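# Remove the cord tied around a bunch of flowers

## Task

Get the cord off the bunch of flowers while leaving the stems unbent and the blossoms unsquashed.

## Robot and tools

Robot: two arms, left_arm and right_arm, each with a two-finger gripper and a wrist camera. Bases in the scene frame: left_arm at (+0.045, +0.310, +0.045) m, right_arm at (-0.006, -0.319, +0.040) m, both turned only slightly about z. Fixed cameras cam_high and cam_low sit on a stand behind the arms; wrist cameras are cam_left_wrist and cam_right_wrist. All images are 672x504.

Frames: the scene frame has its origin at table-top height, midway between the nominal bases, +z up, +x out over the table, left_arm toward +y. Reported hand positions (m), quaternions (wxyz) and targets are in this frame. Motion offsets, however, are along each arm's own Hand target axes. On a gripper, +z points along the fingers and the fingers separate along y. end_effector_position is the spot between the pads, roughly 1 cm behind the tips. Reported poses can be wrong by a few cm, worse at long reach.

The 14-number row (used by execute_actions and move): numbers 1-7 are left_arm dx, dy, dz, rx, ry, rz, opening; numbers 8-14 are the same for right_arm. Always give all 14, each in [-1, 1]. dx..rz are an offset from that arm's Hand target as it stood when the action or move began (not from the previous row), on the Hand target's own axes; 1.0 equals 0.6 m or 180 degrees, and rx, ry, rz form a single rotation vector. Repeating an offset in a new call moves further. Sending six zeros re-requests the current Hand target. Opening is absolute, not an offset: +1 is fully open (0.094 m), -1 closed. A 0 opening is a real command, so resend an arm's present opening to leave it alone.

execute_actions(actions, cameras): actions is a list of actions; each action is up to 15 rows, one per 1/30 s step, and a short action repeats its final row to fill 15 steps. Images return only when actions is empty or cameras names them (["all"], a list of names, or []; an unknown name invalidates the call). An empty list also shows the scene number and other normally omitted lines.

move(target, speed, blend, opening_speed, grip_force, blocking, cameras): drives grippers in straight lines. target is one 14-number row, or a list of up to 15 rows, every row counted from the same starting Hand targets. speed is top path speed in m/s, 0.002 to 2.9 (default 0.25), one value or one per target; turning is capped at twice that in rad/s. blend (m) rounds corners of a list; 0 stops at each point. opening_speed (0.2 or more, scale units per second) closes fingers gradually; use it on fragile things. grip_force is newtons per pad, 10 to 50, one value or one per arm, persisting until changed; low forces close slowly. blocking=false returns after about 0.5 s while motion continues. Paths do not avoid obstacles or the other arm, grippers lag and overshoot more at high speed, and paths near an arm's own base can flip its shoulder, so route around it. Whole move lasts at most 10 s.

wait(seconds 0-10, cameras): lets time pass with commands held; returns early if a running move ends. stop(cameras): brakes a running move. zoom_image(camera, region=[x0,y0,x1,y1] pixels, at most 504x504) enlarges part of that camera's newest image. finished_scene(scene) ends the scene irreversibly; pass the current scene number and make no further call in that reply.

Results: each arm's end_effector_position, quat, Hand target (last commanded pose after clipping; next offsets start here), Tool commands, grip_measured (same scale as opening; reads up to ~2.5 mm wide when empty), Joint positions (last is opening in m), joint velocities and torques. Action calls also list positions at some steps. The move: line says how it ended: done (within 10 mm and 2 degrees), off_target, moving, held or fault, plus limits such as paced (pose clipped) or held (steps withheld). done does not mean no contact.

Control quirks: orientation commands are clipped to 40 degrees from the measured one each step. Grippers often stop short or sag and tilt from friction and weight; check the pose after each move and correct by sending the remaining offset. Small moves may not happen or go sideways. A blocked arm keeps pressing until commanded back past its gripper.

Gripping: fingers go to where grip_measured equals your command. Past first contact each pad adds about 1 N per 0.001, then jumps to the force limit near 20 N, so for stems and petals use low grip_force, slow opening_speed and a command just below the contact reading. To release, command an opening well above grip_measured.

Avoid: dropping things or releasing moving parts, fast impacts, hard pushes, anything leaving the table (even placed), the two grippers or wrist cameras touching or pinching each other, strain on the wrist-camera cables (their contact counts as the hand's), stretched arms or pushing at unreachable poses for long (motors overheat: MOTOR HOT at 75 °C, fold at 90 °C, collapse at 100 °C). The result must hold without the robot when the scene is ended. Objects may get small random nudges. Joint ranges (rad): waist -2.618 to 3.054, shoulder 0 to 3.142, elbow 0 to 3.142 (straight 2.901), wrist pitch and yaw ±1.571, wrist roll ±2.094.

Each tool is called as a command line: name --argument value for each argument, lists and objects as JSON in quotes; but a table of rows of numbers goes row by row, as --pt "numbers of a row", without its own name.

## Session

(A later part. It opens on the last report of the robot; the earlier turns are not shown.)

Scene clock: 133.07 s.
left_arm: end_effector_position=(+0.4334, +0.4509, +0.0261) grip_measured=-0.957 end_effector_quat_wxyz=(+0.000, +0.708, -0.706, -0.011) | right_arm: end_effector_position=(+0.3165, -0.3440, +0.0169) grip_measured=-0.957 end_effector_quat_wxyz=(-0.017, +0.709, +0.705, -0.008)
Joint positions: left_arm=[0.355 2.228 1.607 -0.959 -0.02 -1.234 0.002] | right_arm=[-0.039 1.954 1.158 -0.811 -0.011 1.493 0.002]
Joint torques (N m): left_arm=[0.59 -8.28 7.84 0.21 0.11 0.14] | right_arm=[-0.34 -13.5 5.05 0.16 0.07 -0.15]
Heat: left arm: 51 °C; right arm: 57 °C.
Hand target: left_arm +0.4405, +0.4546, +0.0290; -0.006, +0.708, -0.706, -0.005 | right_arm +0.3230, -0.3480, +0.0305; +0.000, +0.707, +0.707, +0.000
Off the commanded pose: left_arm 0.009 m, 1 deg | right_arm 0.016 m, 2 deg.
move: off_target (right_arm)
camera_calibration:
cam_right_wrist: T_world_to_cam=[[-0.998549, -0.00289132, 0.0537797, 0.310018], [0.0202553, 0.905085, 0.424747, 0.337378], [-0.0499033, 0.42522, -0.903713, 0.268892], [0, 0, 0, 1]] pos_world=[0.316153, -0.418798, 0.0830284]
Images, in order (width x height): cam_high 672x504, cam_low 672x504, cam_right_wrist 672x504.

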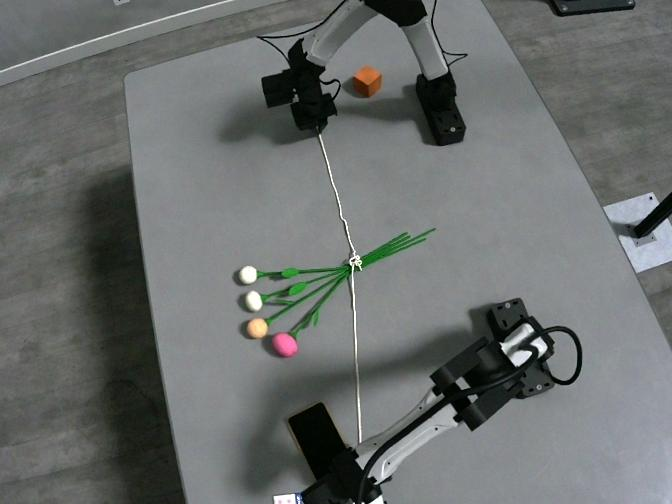

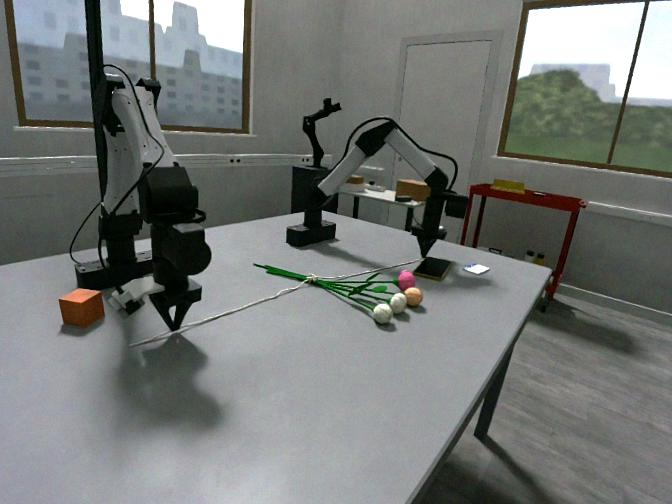

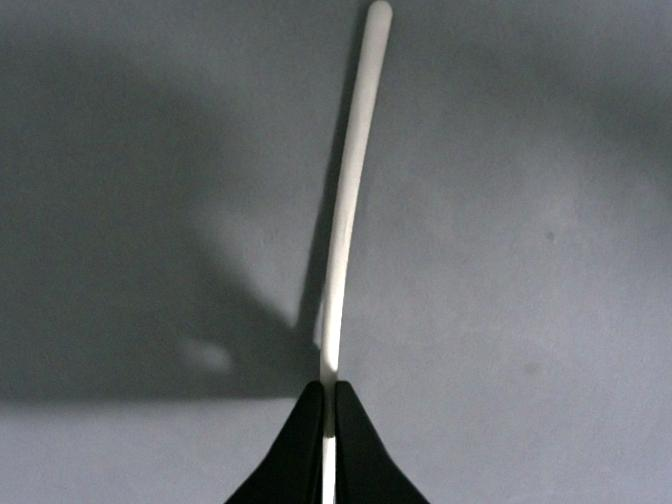

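move --target '[-0.05,-0.01,0,0,0,0,-1,-0.05,0,-0.01,0,0,0,-1]' --cameras '["cam_high","cam_low"]' --speed 0.04

zoom_image --camera "cam_high" --region '[310, 220, 400, 300]'

zoom_image --camera "cam_low" --region '[260, 240, 380, 330]'

Scene clock: 141.73 s.
left_arm: end_effector_position=(+0.4407, +0.4814, +0.0269) grip_measured=-0.957 end_effector_quat_wxyz=(-0.002, +0.709, -0.706, -0.010) | right_arm: end_effector_position=(+0.3120, -0.3726, +0.0204) grip_measured=-0.957 end_effector_quat_wxyz=(-0.023, +0.709, +0.705, -0.010)
Joint positions: left_arm=[0.416 2.29 1.716 -1.001 -0.02 -1.173 0.002] | right_arm=[-0.128 1.954 1.173 -0.839 -0.01 1.404 0.002]
Joint torques (N m): left_arm=[0.5 -8.68 7.94 0.19 0.12 0.21] | right_arm=[-0.36 -13.38 6.12 0.12 0.08 -0.11]
Heat: left arm: 52 °C; right arm: 57 °C.
Hand target: left_arm +0.4464, +0.4847, +0.0294; -0.006, +0.708, -0.706, -0.006 | right_arm +0.3229, -0.3780, +0.0365; +0.000, +0.707, +0.707, +0.000
Off the commanded pose: left_arm 0.007 m, 1 deg | right_arm 0.020 m, 3 deg.
move: off_target (right_arm)
Images, in order (width x height): cam_high 672x504, cam_low 672x504.

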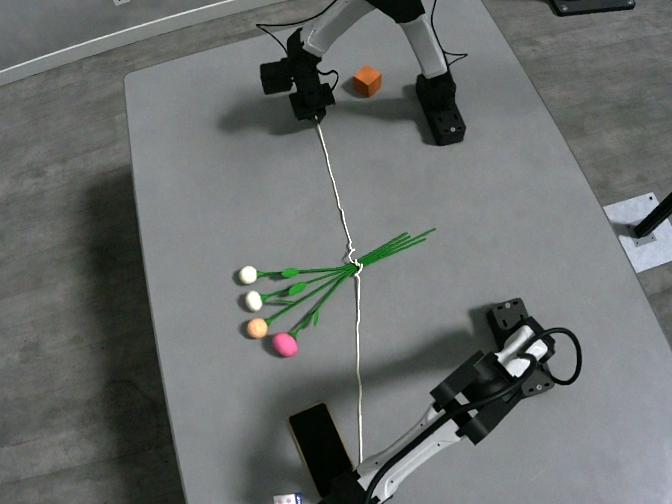

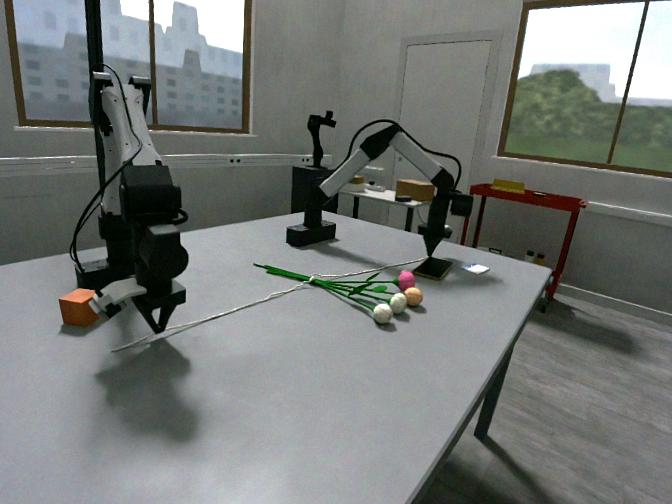

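Scaled by 5.600 from the camera's 672x504 image, which has a finer 960x720 frame.

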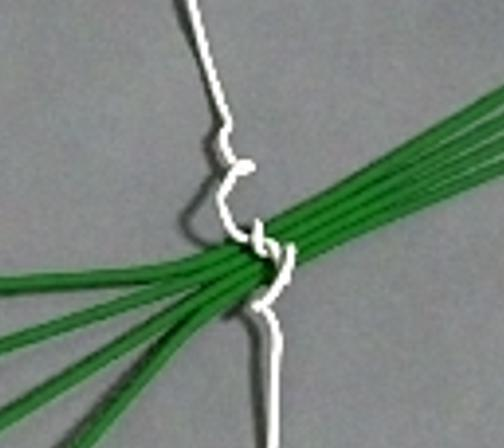

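Scaled by 4.200 from the camera's 672x504 image, which has a finer 960x720 frame.

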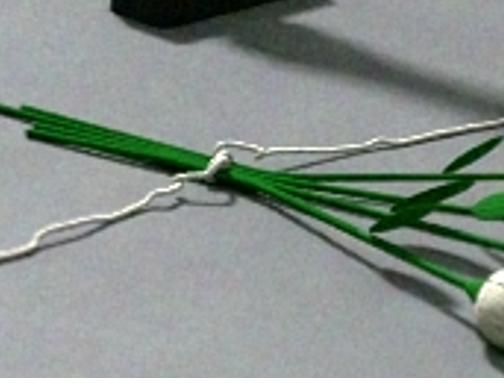

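move --pt "0 0 0 0 0 0 -0.5 0 0 0 0 0 0 -1" --pt "0 0 -0.1 0 0 0 -0.5 -0.1 0 0.01 0 0 0 -1" --pt "0 0 -0.1 0 0 0 -0.5 -0.2 0 0 0 0 0 -1" --cameras '["cam_high","cam_low"]' --speed 0.05

zoom_image --camera "cam_high" --region '[280, 190, 440, 350]'

Scene clock: 156.40 s.
left_arm: end_effector_position=(+0.4361, +0.4804, +0.0625) grip_measured=-0.502 end_effector_quat_wxyz=(+0.024, +0.708, -0.705, -0.022) | right_arm: end_effector_position=(+0.3181, -0.4911, +0.0318) grip_measured=-0.957 end_effector_quat_wxyz=(-0.008, +0.709, +0.705, +0.003)
Joint positions: left_arm=[0.418 2.29 1.861 -1.202 -0.022 -1.173 0.023] | right_arm=[-0.449 2.054 1.376 -0.907 -0.01 1.083 0.002]
Joint torques (N m): left_arm=[0.2 -13.18 7.98 0.07 0.14 0.13] | right_arm=[-0.29 -10.77 6.64 0.23 0.06 -0.12]
Heat: left arm: 57 °C; right arm: 57 °C.
Hand target: left_arm +0.4464, +0.4838, +0.0895; -0.006, +0.708, -0.706, -0.006 | right_arm +0.3230, -0.4980, +0.0365; +0.000, +0.707, +0.707, +0.000
Off the commanded pose: left_arm 0.029 m, 4 deg | right_arm 0.010 m, 1 deg.
move: off_target (left_arm)
Images, in order (width x height): cam_high 672x504, cam_low 672x504.

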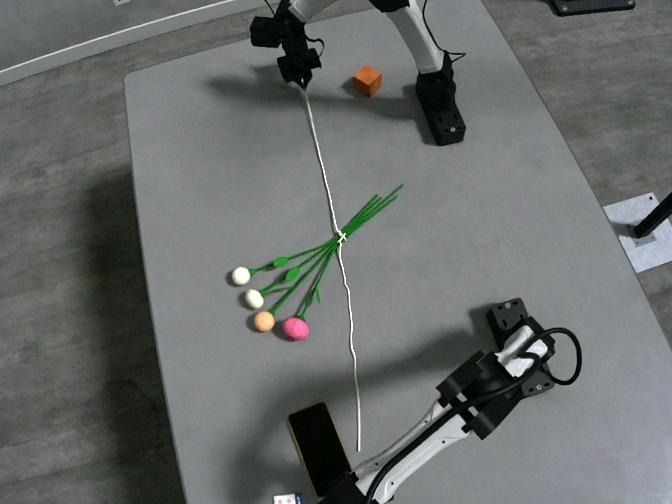

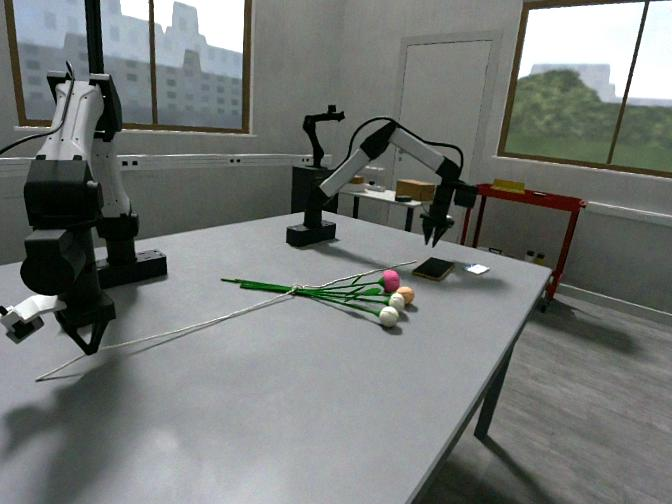

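Scaled by 3.150 from the camera's 672x504 image, which has a finer 960x720 frame.

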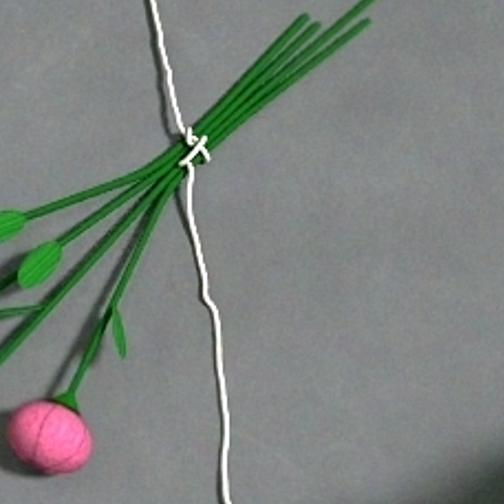

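move --target '[0.881,0.247,-0.018,0,0,0.358,0,0,0,0,0,0,0,-1]' --cameras '["cam_left_wrist","cam_high"]' --speed 0.3

Scene clock: 177.90 s.
left_arm: end_effector_position=(+0.2953, -0.0415, +0.0884) grip_measured=-0.002 end_effector_quat_wxyz=(+0.003, -0.216, +0.976, +0.013) | right_arm: end_effector_position=(+0.3181, -0.4911, +0.0318) grip_measured=-0.957 end_effector_quat_wxyz=(-0.008, +0.709, +0.705, +0.003)
Joint positions: left_arm=[-0.943 2.251 1.901 -1.243 -0.015 -1.394 0.047] | right_arm=[-0.449 2.054 1.376 -0.907 -0.01 1.082 0.002]
Joint torques (N m): left_arm=[0.61 -8.66 8.24 0.13 0.12 0.03] | right_arm=[-0.35 -10.77 6.63 0.23 0.04 -0.12]
Heat: left arm: 66 °C; right arm: 55 °C.
Hand target: left_arm +0.2994, -0.0452, +0.0915; +0.002, -0.222, +0.975, +0.008 | right_arm +0.3230, -0.4980, +0.0365; +0.000, +0.707, +0.707, +0.000
Off the commanded pose: left_arm 0.006 m, 1 deg | right_arm 0.010 m, 1 deg.
move: done
camera_calibration:
cam_left_wrist: T_world_to_cam=[[0.440848, -0.897497, -0.0123658, -0.169482], [-0.815784, -0.406381, 0.411522, 0.223578], [-0.374365, -0.171331, -0.911316, 0.266012], [0, 0, 0, 1]] pos_world=[0.356693, -0.0156751, 0.148318]
Images, in order (width x height): cam_high 672x504, cam_left_wrist 672x504.

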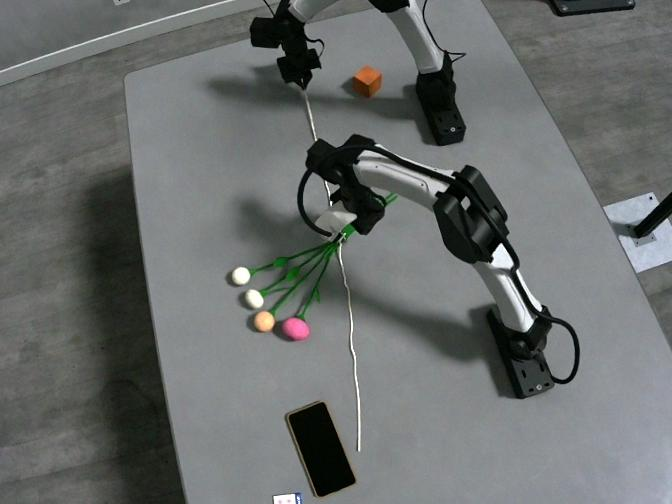

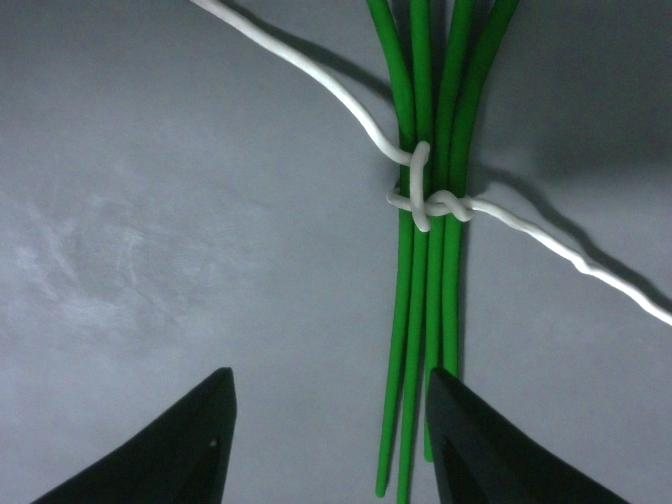

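move --pt "0.017 -0.06 0.03 0 0 -0.03 0 0 0 0 0 0 0 -1" --pt "0.017 -0.06 0.1225 0 0 -0.03 0 0 0 0 0 0 0 -1" --speed 0.08

move --target '[0,0,0,0,0,0,-0.9,0,0,0,0,0,0,-1]' --cameras '["cam_left_wrist"]' --grip_force '[10,50]'

Scene clock: 195.57 s.
left_arm: end_effector_position=(+0.3074, -0.0795, +0.0226) grip_measured=-0.002 end_effector_quat_wxyz=(+0.005, -0.265, +0.964, +0.008) | right_arm: end_effector_position=(+0.3181, -0.4911, +0.0318) grip_measured=-0.957 end_effector_quat_wxyz=(-0.008, +0.709, +0.705, +0.003)
Joint positions: left_arm=[-0.968 2.464 2.009 -1.127 -0.015 -1.519 0.047] | right_arm=[-0.449 2.054 1.376 -0.907 -0.01 1.082 0.002]
Joint torques (N m): left_arm=[-0.06 -9.85 5.12 0.33 0.12 0.01] | right_arm=[-0.34 -10.76 6.61 0.24 0.06 -0.13]
Heat: left arm: 64 °C; right arm: 54 °C.
Hand target: left_arm +0.3057, -0.0809, +0.0175; +0.002, -0.268, +0.963, +0.008 | right_arm +0.3230, -0.4980, +0.0365; +0.000, +0.707, +0.707, +0.000
Off the commanded pose: left_arm 0.006 m, 0 deg | right_arm 0.010 m, 1 deg.
move: done

Scene clock: 200.23 s.
left_arm: end_effector_position=(+0.3076, -0.0797, +0.0226) grip_measured=-0.529 end_effector_quat_wxyz=(+0.005, -0.265, +0.964, +0.007) | right_arm: end_effector_position=(+0.3181, -0.4911, +0.0318) grip_measured=-0.957 end_effector_quat_wxyz=(-0.008, +0.709, +0.705, +0.003)
Joint positions: left_arm=[-0.968 2.464 2.009 -1.126 -0.015 -1.519 0.022] | right_arm=[-0.449 2.054 1.376 -0.907 -0.01 1.082 0.002]
Joint torques (N m): left_arm=[-0.1 -9.8 5.11 0.34 0.13 0.01] | right_arm=[-0.34 -10.73 6.69 0.25 0.05 -0.14]
Heat: left arm: 65 °C; right arm: 54 °C.
Hand target: left_arm +0.3057, -0.0809, +0.0175; +0.002, -0.268, +0.963, +0.008 | right_arm +0.3230, -0.4980, +0.0365; +0.000, +0.707, +0.707, +0.000
Off the commanded pose: left_arm 0.006 m, 1 deg | right_arm 0.010 m, 1 deg.
grip_force (N): 10, 50
move: done
camera_calibration:
cam_left_wrist: T_world_to_cam=[[0.528268, -0.849077, 0.00144798, -0.233352], [-0.775225, -0.481623, 0.408737, 0.226834], [-0.346351, -0.217045, -0.912651, 0.191858], [0, 0, 0, 1]] pos_world=[0.36557, -0.0472438, 0.0827217]
Images, in order (width x height): cam_left_wrist 672x504.

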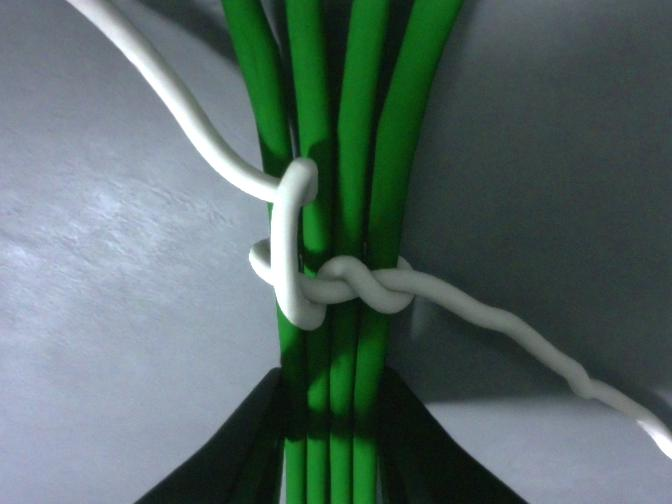

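move --target '[0,0,0,0,0,0,-0.9,-0.083,0,0,0,0,0,-1]' --cameras '["cam_left_wrist","cam_high"]' --speed 0.05

Scene clock: 211.27 s.
left_arm: end_effector_position=(+0.3102, -0.0867, +0.0226) grip_measured=-0.591 end_effector_quat_wxyz=(+0.006, -0.265, +0.964, -0.008) | right_arm: end_effector_position=(+0.3159, -0.5267, +0.0305) grip_measured=-0.957 end_effector_quat_wxyz=(-0.030, +0.705, +0.709, +0.012)
Joint positions: left_arm=[-0.968 2.464 2.009 -1.097 -0.005 -1.519 0.019] | right_arm=[-0.544 2.147 1.514 -0.992 -0.035 0.975 0.002]
Joint torques (N m): left_arm=[-0.13 -9.88 5.22 0.11 0.03 0.01] | right_arm=[-1.43 -11.79 7.04 0.51 0.31 -0.11]
Heat: left arm: 65 °C; right arm: 54 °C.
Hand target: left_arm +0.3058, -0.0810, +0.0175; +0.002, -0.268, +0.963, +0.008 | right_arm +0.3230, -0.5478, +0.0364; +0.000, +0.707, +0.707, +0.001
Off the commanded pose: left_arm 0.009 m, 2 deg | right_arm 0.023 m, 4 deg.
grip_force (N): 10, 50
move: off_target (right_arm)
camera_calibration:
cam_left_wrist: T_world_to_cam=[[0.528081, -0.848625, 0.0310803, -0.241196], [-0.778666, -0.469294, 0.416464, 0.227471], [-0.338836, -0.244128, -0.908621, 0.186565], [0, 0, 0, 1]] pos_world=[0.36771, -0.052388, 0.0822799]
Images, in order (width x height): cam_high 672x504, cam_left_wrist 672x504.

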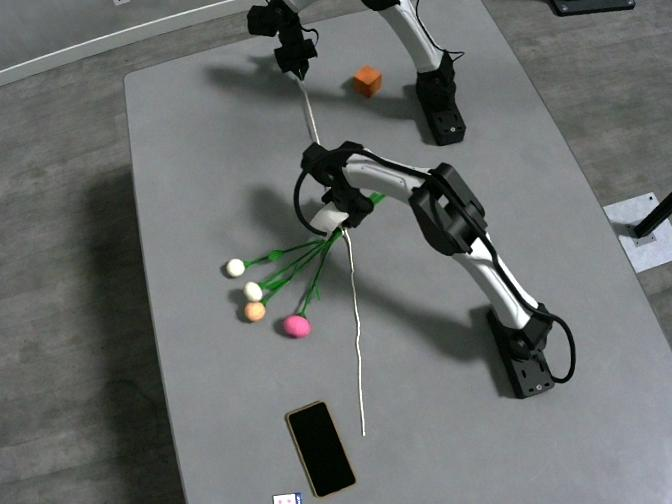

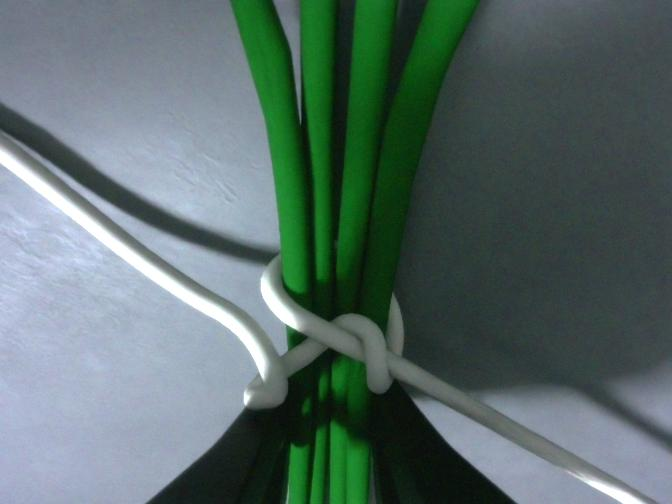

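move --pt "0 0 0 0 0 0 -0.9 0.13 0 0 0 0 0 -1" --pt "0 0 0 0 0 0 0.1 0.13 0 0 0 0 0 -1" --pt "0 0 -0.08 0 0 0 0.1 0.13 0 0 0 0 0 -1" --pt "-0.07 0 -0.08 0 0 0 0.1 0.13 0 0 0 0 0 -1" --cameras '["cam_left_wrist","cam_high"]' --speed 0.1 --grip_force '[50,50]'

Scene clock: 233.17 s.
left_arm: end_effector_position=(+0.3383, -0.0545, +0.0551) grip_measured=+0.098 end_effector_quat_wxyz=(-0.005, -0.273, +0.962, +0.019) | right_arm: end_effector_position=(+0.3179, -0.4664, +0.0246) grip_measured=-0.957 end_effector_quat_wxyz=(-0.024, +0.703, +0.711, -0.002)
Joint positions: left_arm=[-0.88 2.465 2.141 -1.286 -0.005 -1.447 0.052] | right_arm=[-0.389 2.055 1.345 -0.907 -0.012 1.127 0.002]
Joint torques (N m): left_arm=[-0.13 -11.12 8.17 0.07 0.01 0.22] | right_arm=[0.32 -15.08 3.92 0.43 0.09 0.15]
Heat: left arm: 66 °C; right arm: 57 °C.
Hand target: left_arm +0.3418, -0.0600, +0.0659; +0.002, -0.268, +0.963, +0.008 | right_arm +0.3231, -0.4699, +0.0365; +0.000, +0.707, +0.707, +0.001
Off the commanded pose: left_arm 0.013 m, 2 deg | right_arm 0.013 m, 3 deg.
move: off_target (left_arm, right_arm)
camera_calibration:
cam_left_wrist: T_world_to_cam=[[0.541674, -0.840158, -0.0269184, -0.230739], [-0.755969, -0.500898, 0.421441, 0.241191], [-0.367561, -0.207934, -0.906456, 0.245017], [0, 0, 0, 1]] pos_world=[0.397377, -0.0220977, 0.114238]
Images, in order (width x height): cam_high 672x504, cam_left_wrist 672x504.

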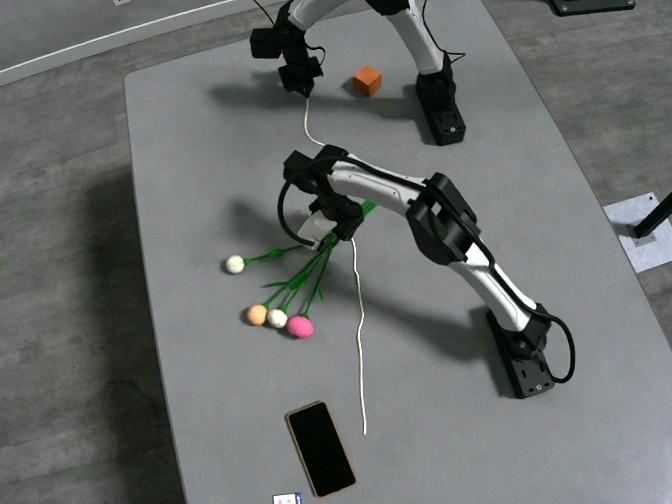

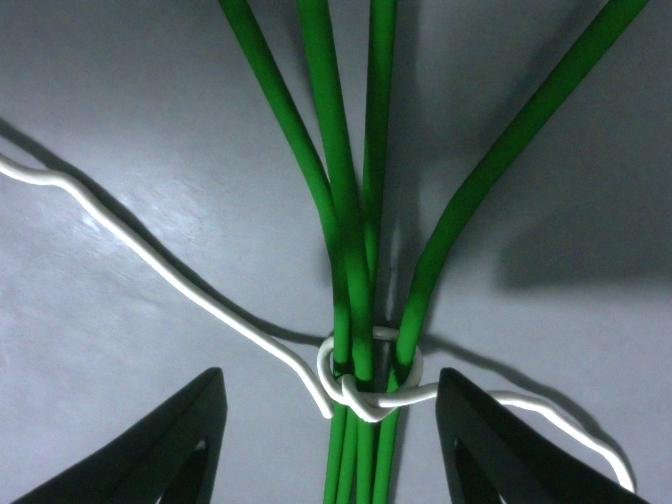

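move --pt "0.008 -0.023 0 0 0 0 -0.25 0 0 0 0 0 0 -1" --pt "0.008 -0.023 0.081 0 0 0 -0.25 0 0 0 0 0 0 -1" --speed 0.06

move --target '[0,0,0,0,0,0,-0.95,0,0,0,0,0,0,-1]' --cameras '["cam_left_wrist"]' --grip_force '[14,50]'

Scene clock: 246.83 s.
left_arm: end_effector_position=(+0.3442, -0.0710, +0.0227) grip_measured=-0.248 end_effector_quat_wxyz=(-0.001, -0.267, +0.964, +0.009) | right_arm: end_effector_position=(+0.3179, -0.4664, +0.0246) grip_measured=-0.957 end_effector_quat_wxyz=(-0.024, +0.703, +0.711, -0.002)
Joint positions: left_arm=[-0.892 2.548 2.166 -1.207 -0.005 -1.447 0.035] | right_arm=[-0.389 2.055 1.345 -0.907 -0.012 1.127 0.002]
Joint torques (N m): left_arm=[-0.24 -10.21 5.18 0.4 0.02 0.03] | right_arm=[0.29 -15.06 3.95 0.41 0.08 0.15]
Heat: left arm: 65 °C; right arm: 59 °C.
Hand target: left_arm +0.3447, -0.0735, +0.0170; +0.002, -0.268, +0.963, +0.008 | right_arm +0.3231, -0.4699, +0.0365; +0.000, +0.707, +0.707, +0.001
Off the commanded pose: left_arm 0.006 m, 1 deg | right_arm 0.013 m, 3 deg.
move: off_target (right_arm)

Scene clock: 249.47 s.
left_arm: end_effector_position=(+0.3446, -0.0716, +0.0227) grip_measured=-0.653 end_effector_quat_wxyz=(-0.001, -0.267, +0.964, +0.008) | right_arm: end_effector_position=(+0.3179, -0.4664, +0.0246) grip_measured=-0.957 end_effector_quat_wxyz=(-0.024, +0.703, +0.711, -0.002)
Joint positions: left_arm=[-0.892 2.548 2.166 -1.204 -0.005 -1.447 0.016] | right_arm=[-0.389 2.055 1.345 -0.907 -0.012 1.127 0.002]
Joint torques (N m): left_arm=[-0.28 -10.24 5.14 0.4 0.02 0.04] | right_arm=[0.35 -15.08 3.95 0.41 0.07 0.16]
Heat: left arm: 65 °C; right arm: 59 °C.
Hand target: left_arm +0.3447, -0.0735, +0.0170; +0.002, -0.268, +0.963, +0.008 | right_arm +0.3231, -0.4699, +0.0365; +0.000, +0.707, +0.707, +0.001
Off the commanded pose: left_arm 0.006 m, 0 deg | right_arm 0.013 m, 3 deg.
grip_force (N): 14, 50
move: off_target (right_arm)
camera_calibration:
cam_left_wrist: T_world_to_cam=[[0.531601, -0.846988, -0.00342721, -0.246901], [-0.76814, -0.48381, 0.419391, 0.256563], [-0.356877, -0.220316, -0.907799, 0.209847], [0, 0, 0, 1]] pos_world=[0.403219, -0.038762, 0.0820525]
Images, in order (width x height): cam_left_wrist 672x504.

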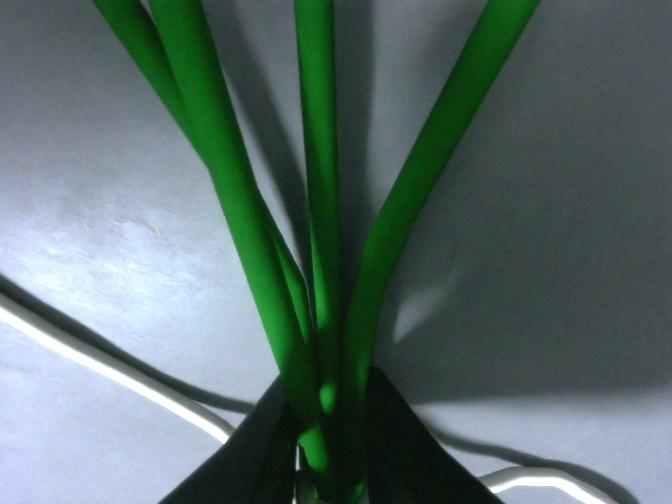

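move --pt "-0.068 0.114 -0.035 0 0 -0.306 -0.95 0 0 0 0 0 0 -1" --pt "-0.17 0.286 -0.035 0 0 -0.306 -0.95 0 0 0 0 0 0 -1" --cameras '["cam_left_wrist","cam_high","cam_low"]' --speed '[0.15,0.05]'

zoom_image --camera "cam_high" --region '[220, 130, 460, 370]'

Scene clock: 265.33 s.
left_arm: end_effector_position=(+0.3361, +0.1203, +0.0268) grip_measured=-0.655 end_effector_quat_wxyz=(+0.015, +0.682, -0.731, -0.021) | right_arm: end_effector_position=(+0.3181, -0.4658, +0.0246) grip_measured=-0.957 end_effector_quat_wxyz=(-0.025, +0.703, +0.711, +0.000)
Joint positions: left_arm=[-0.552 2.032 1.294 -0.881 0.019 -2.068 0.016] | right_arm=[-0.389 2.055 1.345 -0.907 -0.016 1.127 0.002]
Joint torques (N m): left_arm=[0.81 -11.06 4.29 0.13 -0.22 0.11] | right_arm=[0.38 -15.05 3.96 0.42 0.12 0.14]
Heat: left arm: 67 °C; right arm: 61 °C.
Hand target: left_arm +0.3435, +0.1256, +0.0413; -0.006, +0.683, -0.730, -0.006 | right_arm +0.3230, -0.4699, +0.0365; +0.000, +0.707, +0.707, +0.000
Off the commanded pose: left_arm 0.017 m, 3 deg | right_arm 0.013 m, 3 deg.
grip_force (N): 14, 50
move: off_target (left_arm, right_arm)
camera_calibration:
cam_left_wrist: T_world_to_cam=[[0.998047, -0.0486966, -0.0391298, -0.331708], [-0.0281194, -0.909531, 0.414684, 0.14369], [-0.0557835, -0.412774, -0.909124, 0.174862], [0, 0, 0, 1]] pos_world=[0.344855, 0.186716, 0.0864058]
Images, in order (width x height): cam_high 672x504, cam_low 672x504, cam_left_wrist 672x504.

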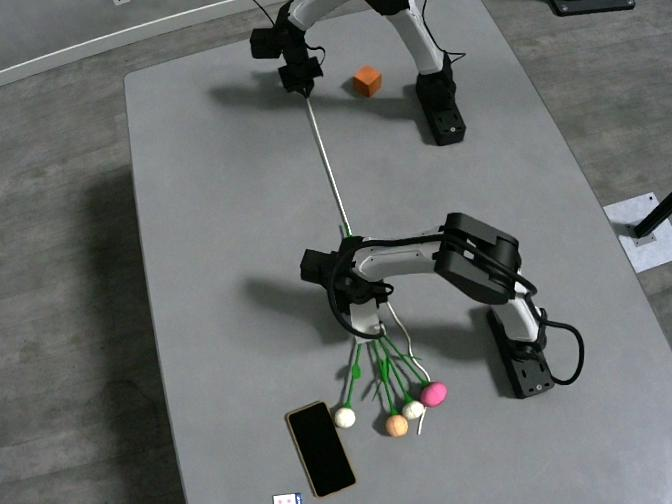

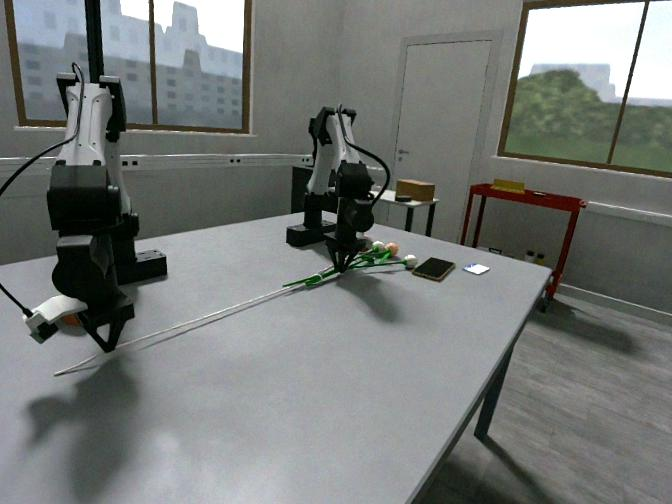

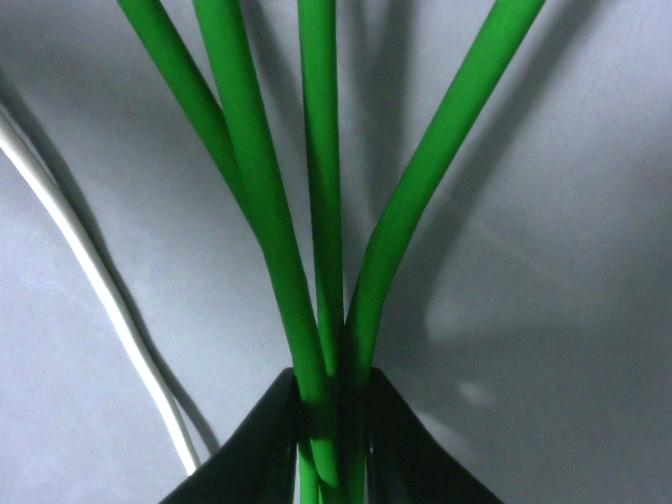

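Scaled by 2.100 from the camera's 672x504 image, which has a finer 960x720 frame.

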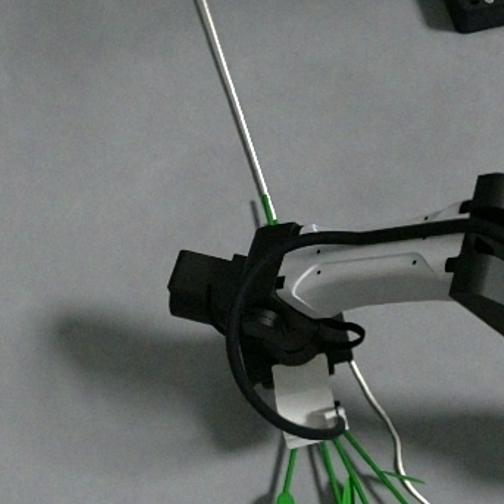

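move --target '[-0.11,0.06,0,0,0,0,-0.95,0,0,0,0,0,0,-1]' --cameras '["cam_high","cam_low"]' --speed 0.05

zoom_image --camera "cam_low" --region '[240, 200, 420, 340]'

Scene clock: 275.27 s.
left_arm: end_effector_position=(+0.3055, +0.1917, +0.0324) grip_measured=-0.657 end_effector_quat_wxyz=(+0.011, +0.683, -0.730, -0.022) | right_arm: end_effector_position=(+0.3179, -0.4663, +0.0246) grip_measured=-0.957 end_effector_quat_wxyz=(-0.024, +0.703, +0.711, -0.002)
Joint positions: left_arm=[-0.409 1.818 1.016 -0.817 0.002 -1.927 0.016] | right_arm=[-0.389 2.055 1.345 -0.907 -0.012 1.127 0.002]
Joint torques (N m): left_arm=[0.65 -8.85 4.29 0.21 -0.1 0.12] | right_arm=[0.31 -15.08 3.89 0.42 0.08 0.15]
Heat: left arm: 67 °C; right arm: 61 °C.
Hand target: left_arm +0.3119, +0.1940, +0.0423; -0.006, +0.683, -0.730, -0.006 | right_arm +0.3230, -0.4699, +0.0365; +0.000, +0.707, +0.707, +0.001
Off the commanded pose: left_arm 0.012 m, 3 deg | right_arm 0.013 m, 3 deg.
grip_force (N): 14, 50
move: off_target (left_arm, right_arm)
Images, in order (width x height): cam_high 672x504, cam_low 672x504.

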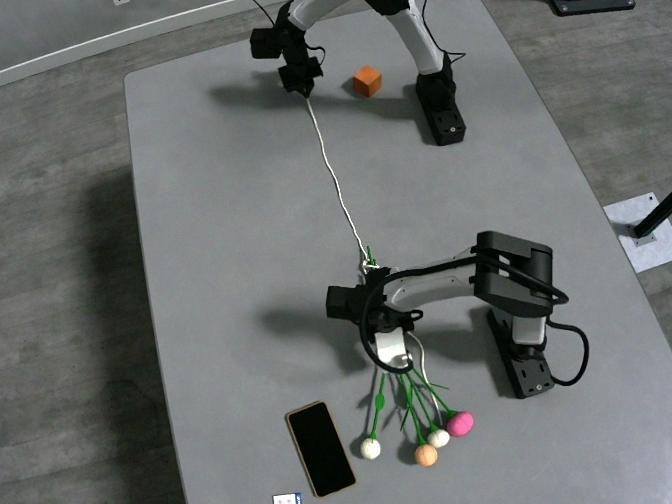

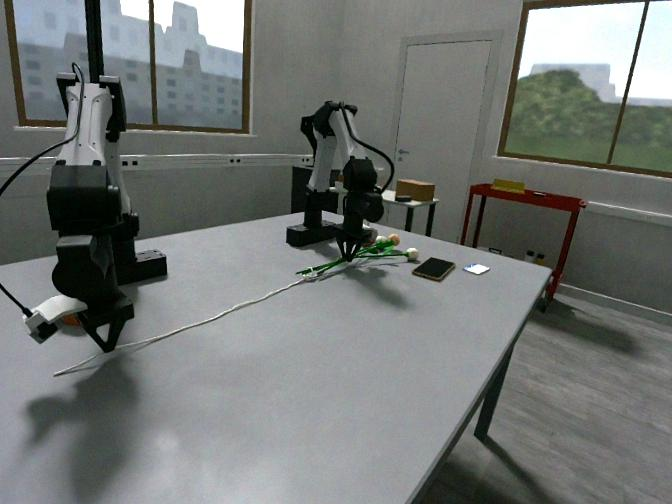

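Scaled by 2.800 from the camera's 672x504 image, which has a finer 960x720 frame.

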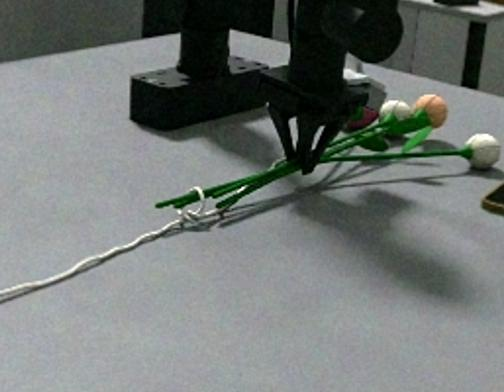

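move --target '[-0.16,0.06,-0.01,0,0,0,-0.95,0,0,0,0,0,0,-1]' --cameras '["cam_high","cam_low","cam_left_wrist"]' --speed 0.05

zoom_image --camera "cam_low" --region '[240, 200, 420, 340]'

Scene clock: 283.57 s.
left_arm: end_effector_position=(+0.2819, +0.2879, +0.0438) grip_measured=-0.663 end_effector_quat_wxyz=(+0.007, +0.683, -0.731, -0.008) | right_arm: end_effector_position=(+0.3179, -0.4664, +0.0246) grip_measured=-0.957 end_effector_quat_wxyz=(-0.024, +0.703, +0.711, -0.002)
Joint positions: left_arm=[-0.077 1.599 0.814 -0.808 0 -1.595 0.016] | right_arm=[-0.389 2.055 1.345 -0.907 -0.012 1.127 0.002]
Joint torques (N m): left_arm=[0.7 -6.67 4.38 0.17 -0.09 0.18] | right_arm=[0.34 -15.08 3.93 0.41 0.07 0.16]
Heat: left arm: 66 °C; right arm: 62 °C.
Hand target: left_arm +0.2826, +0.2921, +0.0500; -0.006, +0.683, -0.730, -0.006 | right_arm +0.3230, -0.4699, +0.0365; +0.000, +0.707, +0.707, +0.000
Off the commanded pose: left_arm 0.007 m, 2 deg | right_arm 0.013 m, 3 deg.
grip_force (N): 14, 50
move: off_target (right_arm)
camera_calibration:
cam_left_wrist: T_world_to_cam=[[0.998827, -0.0473941, -0.00988768, -0.270628], [-0.0388398, -0.906331, 0.420779, 0.289403], [-0.0289039, -0.419901, -0.907109, 0.250798], [0, 0, 0, 1]] pos_world=[0.2888, 0.354779, 0.103051]
Images, in order (width x height): cam_high 672x504, cam_low 672x504, cam_left_wrist 672x504.

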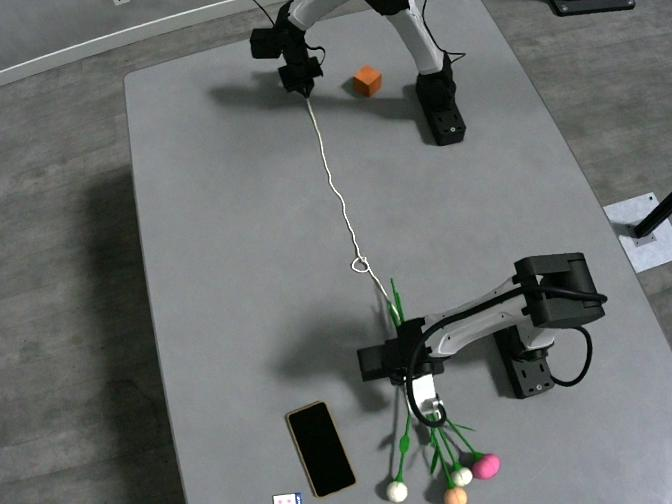

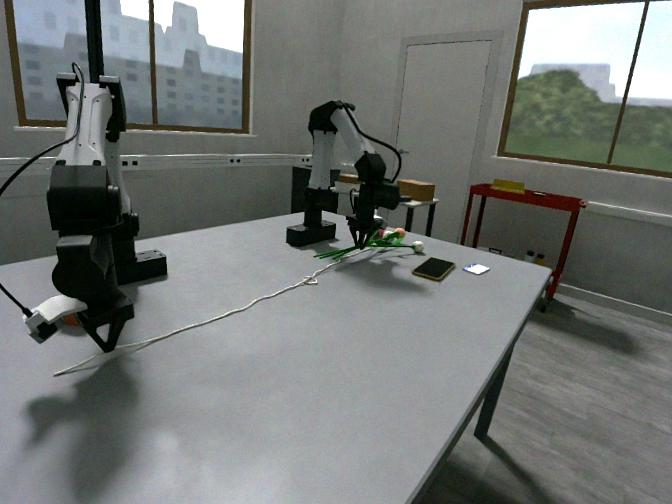

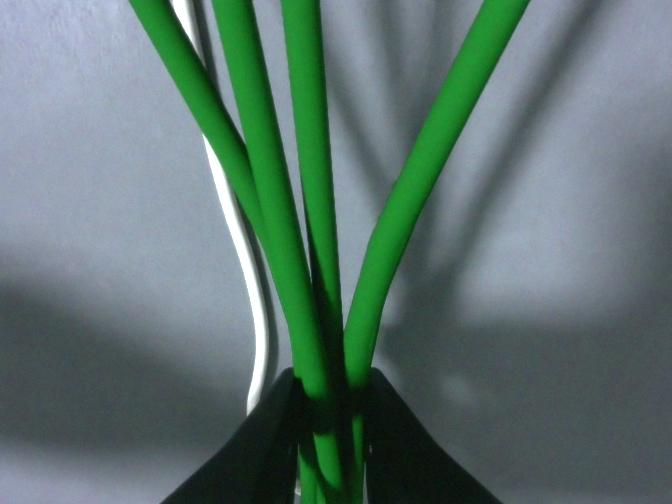

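Scaled by 2.800 from the camera's 672x504 image, which has a finer 960x720 frame.

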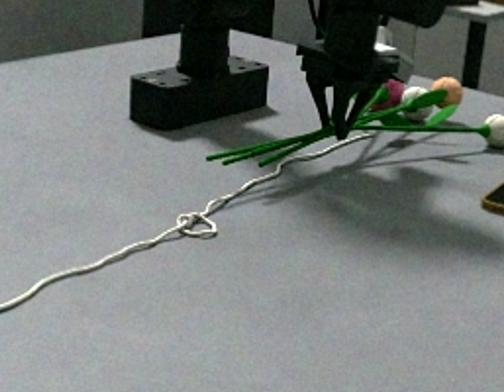

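move --pt "0 0 -0.12 0 0 0 -0.95 0 0 0 0 0 0 -1" --pt "0.3 -0.31 -0.12 0 0 0 -0.95 0 0 0 0 0 0 -1" --pt "0.3 -0.31 0.052 0 0 0 -0.95 0 0 0 0 0 0 -1" --cameras '["cam_high","cam_low","cam_left_wrist"]' --speed '[0.08,0.15,0.06]'

Scene clock: 303.90 s.
left_arm: end_effector_position=(+0.4527, +0.0991, +0.0208) grip_measured=-0.948 end_effector_quat_wxyz=(+0.001, +0.680, -0.733, -0.007) | right_arm: end_effector_position=(+0.3179, -0.4664, +0.0246) grip_measured=-0.957 end_effector_quat_wxyz=(-0.024, +0.703, +0.711, -0.002)
Joint positions: left_arm=[-0.463 2.42 1.922 -1.086 -0.003 -1.973 0.002] | right_arm=[-0.389 2.055 1.345 -0.907 -0.012 1.127 0.002]
Joint torques (N m): left_arm=[0.28 -9.57 5.09 0.4 -0.05 0.03] | right_arm=[0.35 -15.05 3.95 0.41 0.06 0.16]
Heat: left arm: 62 °C; right arm: 63 °C.
Hand target: left_arm +0.4560, +0.1005, +0.0157; -0.006, +0.683, -0.730, -0.006 | right_arm +0.3230, -0.4699, +0.0365; +0.000, +0.707, +0.707, +0.000
Off the commanded pose: left_arm 0.006 m, 1 deg | right_arm 0.013 m, 3 deg.
grip_force (N): 14, 50
move: off_target (right_arm)
camera_calibration:
cam_left_wrist: T_world_to_cam=[[0.998461, -0.0554492, 0.00107563, -0.449627], [-0.0508989, -0.908477, 0.414824, 0.140419], [-0.0220245, -0.41424, -0.909901, 0.152002], [0, 0, 0, 1]] pos_world=[0.45943, 0.165602, 0.0805415]
Images, in order (width x height): cam_high 672x504, cam_low 672x504, cam_left_wrist 672x504.

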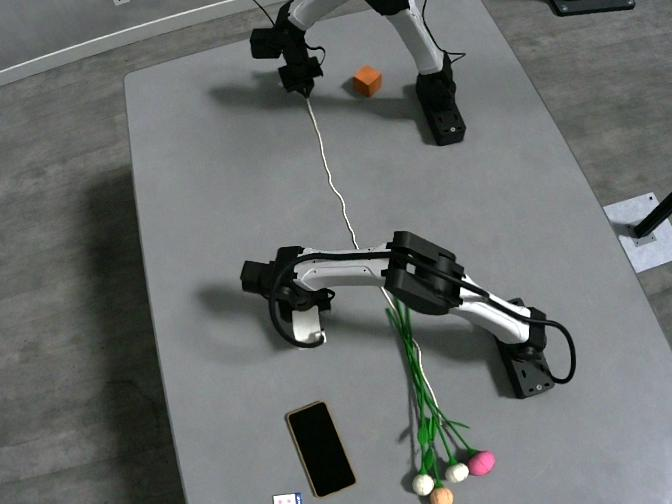

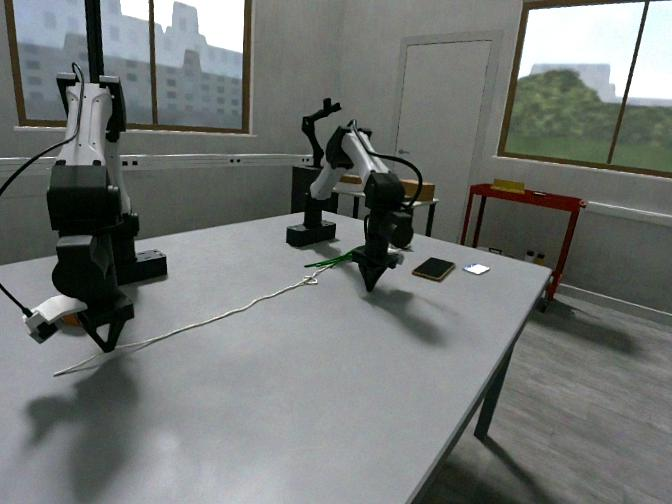

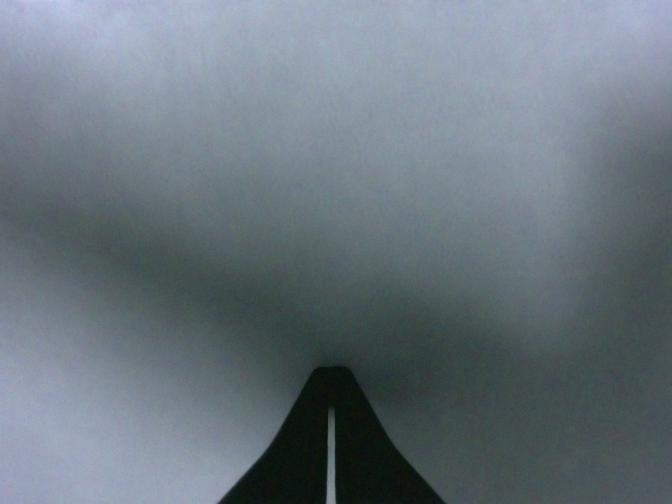

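move --pt "0 0 -0.1 0 0 0 -0.9 0 0 0 0 0 0 0" --pt "0 0 -0.1 0 0 0 -0.9 0 0 -0.05 0 0 0 0" --pt "0 0 -0.1 0 0 0 -0.9 0.47 0 -0.05 0 0 0 0" --pt "0 0 -0.1 0 0 0 -0.9 0.47 0 0.05 0 0 0 0" --cameras '["cam_right_wrist"]' --speed '[0.15,0.1,0.2,0.08]'

Scene clock: 317.60 s.
left_arm: end_effector_position=(+0.4466, +0.1023, +0.0507) grip_measured=-0.902 end_effector_quat_wxyz=(+0.010, +0.679, -0.733, -0.031) | right_arm: end_effector_position=(+0.3228, -0.1853, +0.0113) grip_measured=-0.002 end_effector_quat_wxyz=(-0.003, +0.701, +0.713, +0.003)
Joint positions: left_arm=[-0.463 2.42 2.04 -1.256 -0.003 -1.973 0.005] | right_arm=[0.425 2.035 1.254 -0.786 -0.009 1.935 0.047]
Joint torques (N m): left_arm=[0.1 -13.33 7.87 0 -0.04 0.01] | right_arm=[-0.12 -9.95 3.63 0.47 0.04 0.16]
Heat: left arm: 64 °C; right arm: 63 °C.
Hand target: left_arm +0.4559, +0.0995, +0.0756; -0.006, +0.683, -0.730, -0.006 | right_arm +0.3230, -0.1878, +0.0067; +0.000, +0.707, +0.707, +0.001
Off the commanded pose: left_arm 0.027 m, 3 deg | right_arm 0.005 m, 1 deg.
grip_force (N): 14, 50
move: off_target (left_arm)
camera_calibration:
cam_right_wrist: T_world_to_cam=[[-0.999517, -0.0253237, 0.0180219, 0.31359], [-0.0153808, 0.906833, 0.421209, 0.207922], [-0.0270094, 0.420728, -0.906784, 0.188497], [0, 0, 0, 1]] pos_world=[0.321727, -0.259915, 0.077696]
Images, in order (width x height): cam_right_wrist 672x504.

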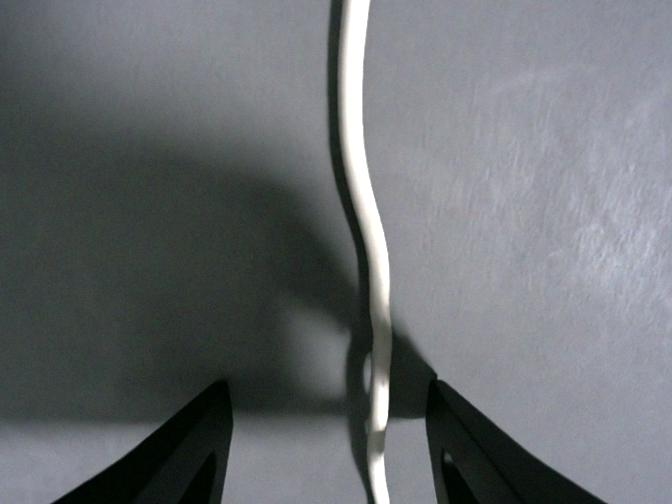

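move --pt "0 0 0 0 0 0 -0.9 0 0 0 0 0 0 -1" --pt "0 0 0 0 0 0 -0.9 -0.13 0.27 -0.03 0 0 0 -1" --pt "0 0 0 0 0 0 -0.9 -0.5 0.1 -0.03 0 0 0 -1" --cameras '["cam_high","cam_low"]' --speed 0.1 --blend '[0,0.03,0]'

zoom_image --camera "cam_high" --region '[220, 200, 520, 504]'

Scene clock: 332.43 s.
left_arm: end_effector_position=(+0.4466, +0.1023, +0.0507) grip_measured=-0.902 end_effector_quat_wxyz=(+0.010, +0.679, -0.733, -0.031) | right_arm: end_effector_position=(+0.3775, -0.4832, +0.0112) grip_measured=-0.958 end_effector_quat_wxyz=(-0.024, +0.710, +0.703, -0.005)
Joint positions: left_arm=[-0.463 2.42 2.04 -1.256 -0.003 -1.973 0.005] | right_arm=[-0.363 2.294 1.68 -1.005 -0.008 1.173 0.002]
Joint torques (N m): left_arm=[0.06 -13.38 7.84 0.02 -0.05 0] | right_arm=[-0.03 -17.24 3.92 0.48 0.05 -0.14]
Heat: left arm: 68 °C; right arm: 62 °C.
Hand target: left_arm +0.4559, +0.0995, +0.0756; -0.006, +0.683, -0.730, -0.006 | right_arm +0.3830, -0.4877, +0.0245; +0.000, +0.707, +0.707, +0.000
Off the commanded pose: left_arm 0.027 m, 3 deg | right_arm 0.015 m, 3 deg.
grip_force (N): 14, 50
move: off_target (left_arm, right_arm)
Images, in order (width x height): cam_high 672x504, cam_low 672x504.

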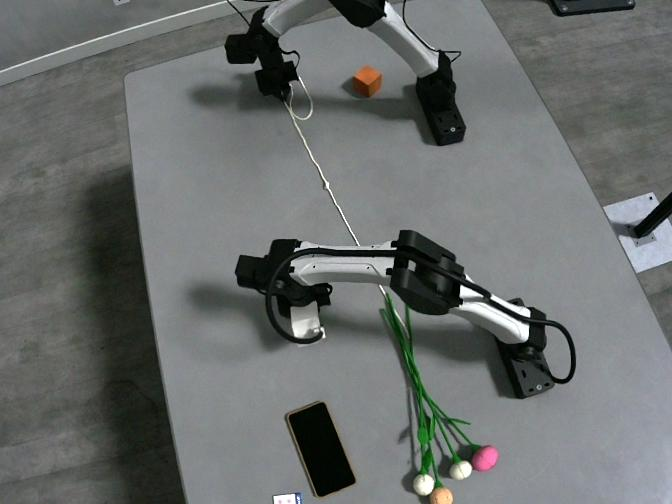

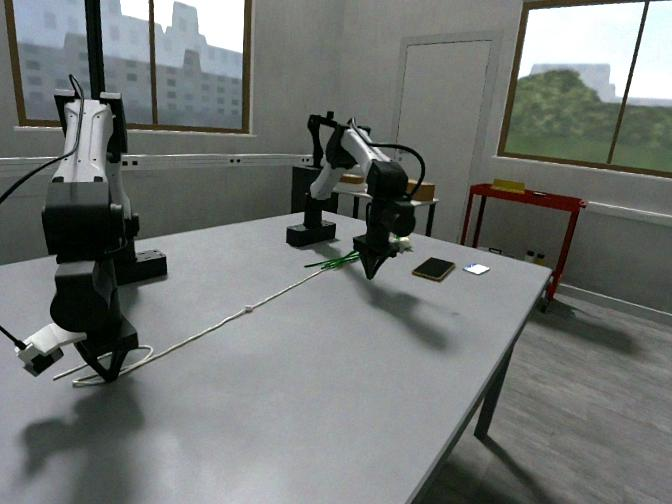

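Scaled by 1.658 from the camera's 672x504 image, which has a finer 960x720 frame.

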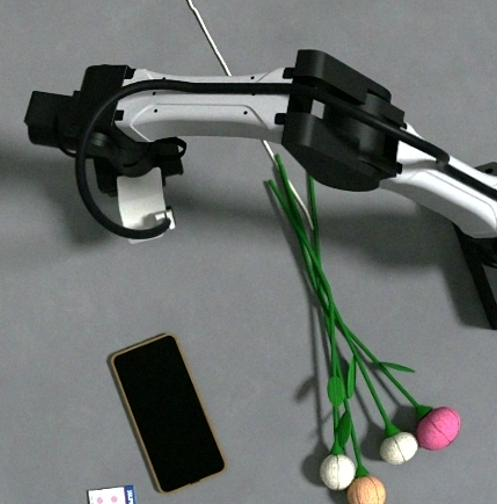

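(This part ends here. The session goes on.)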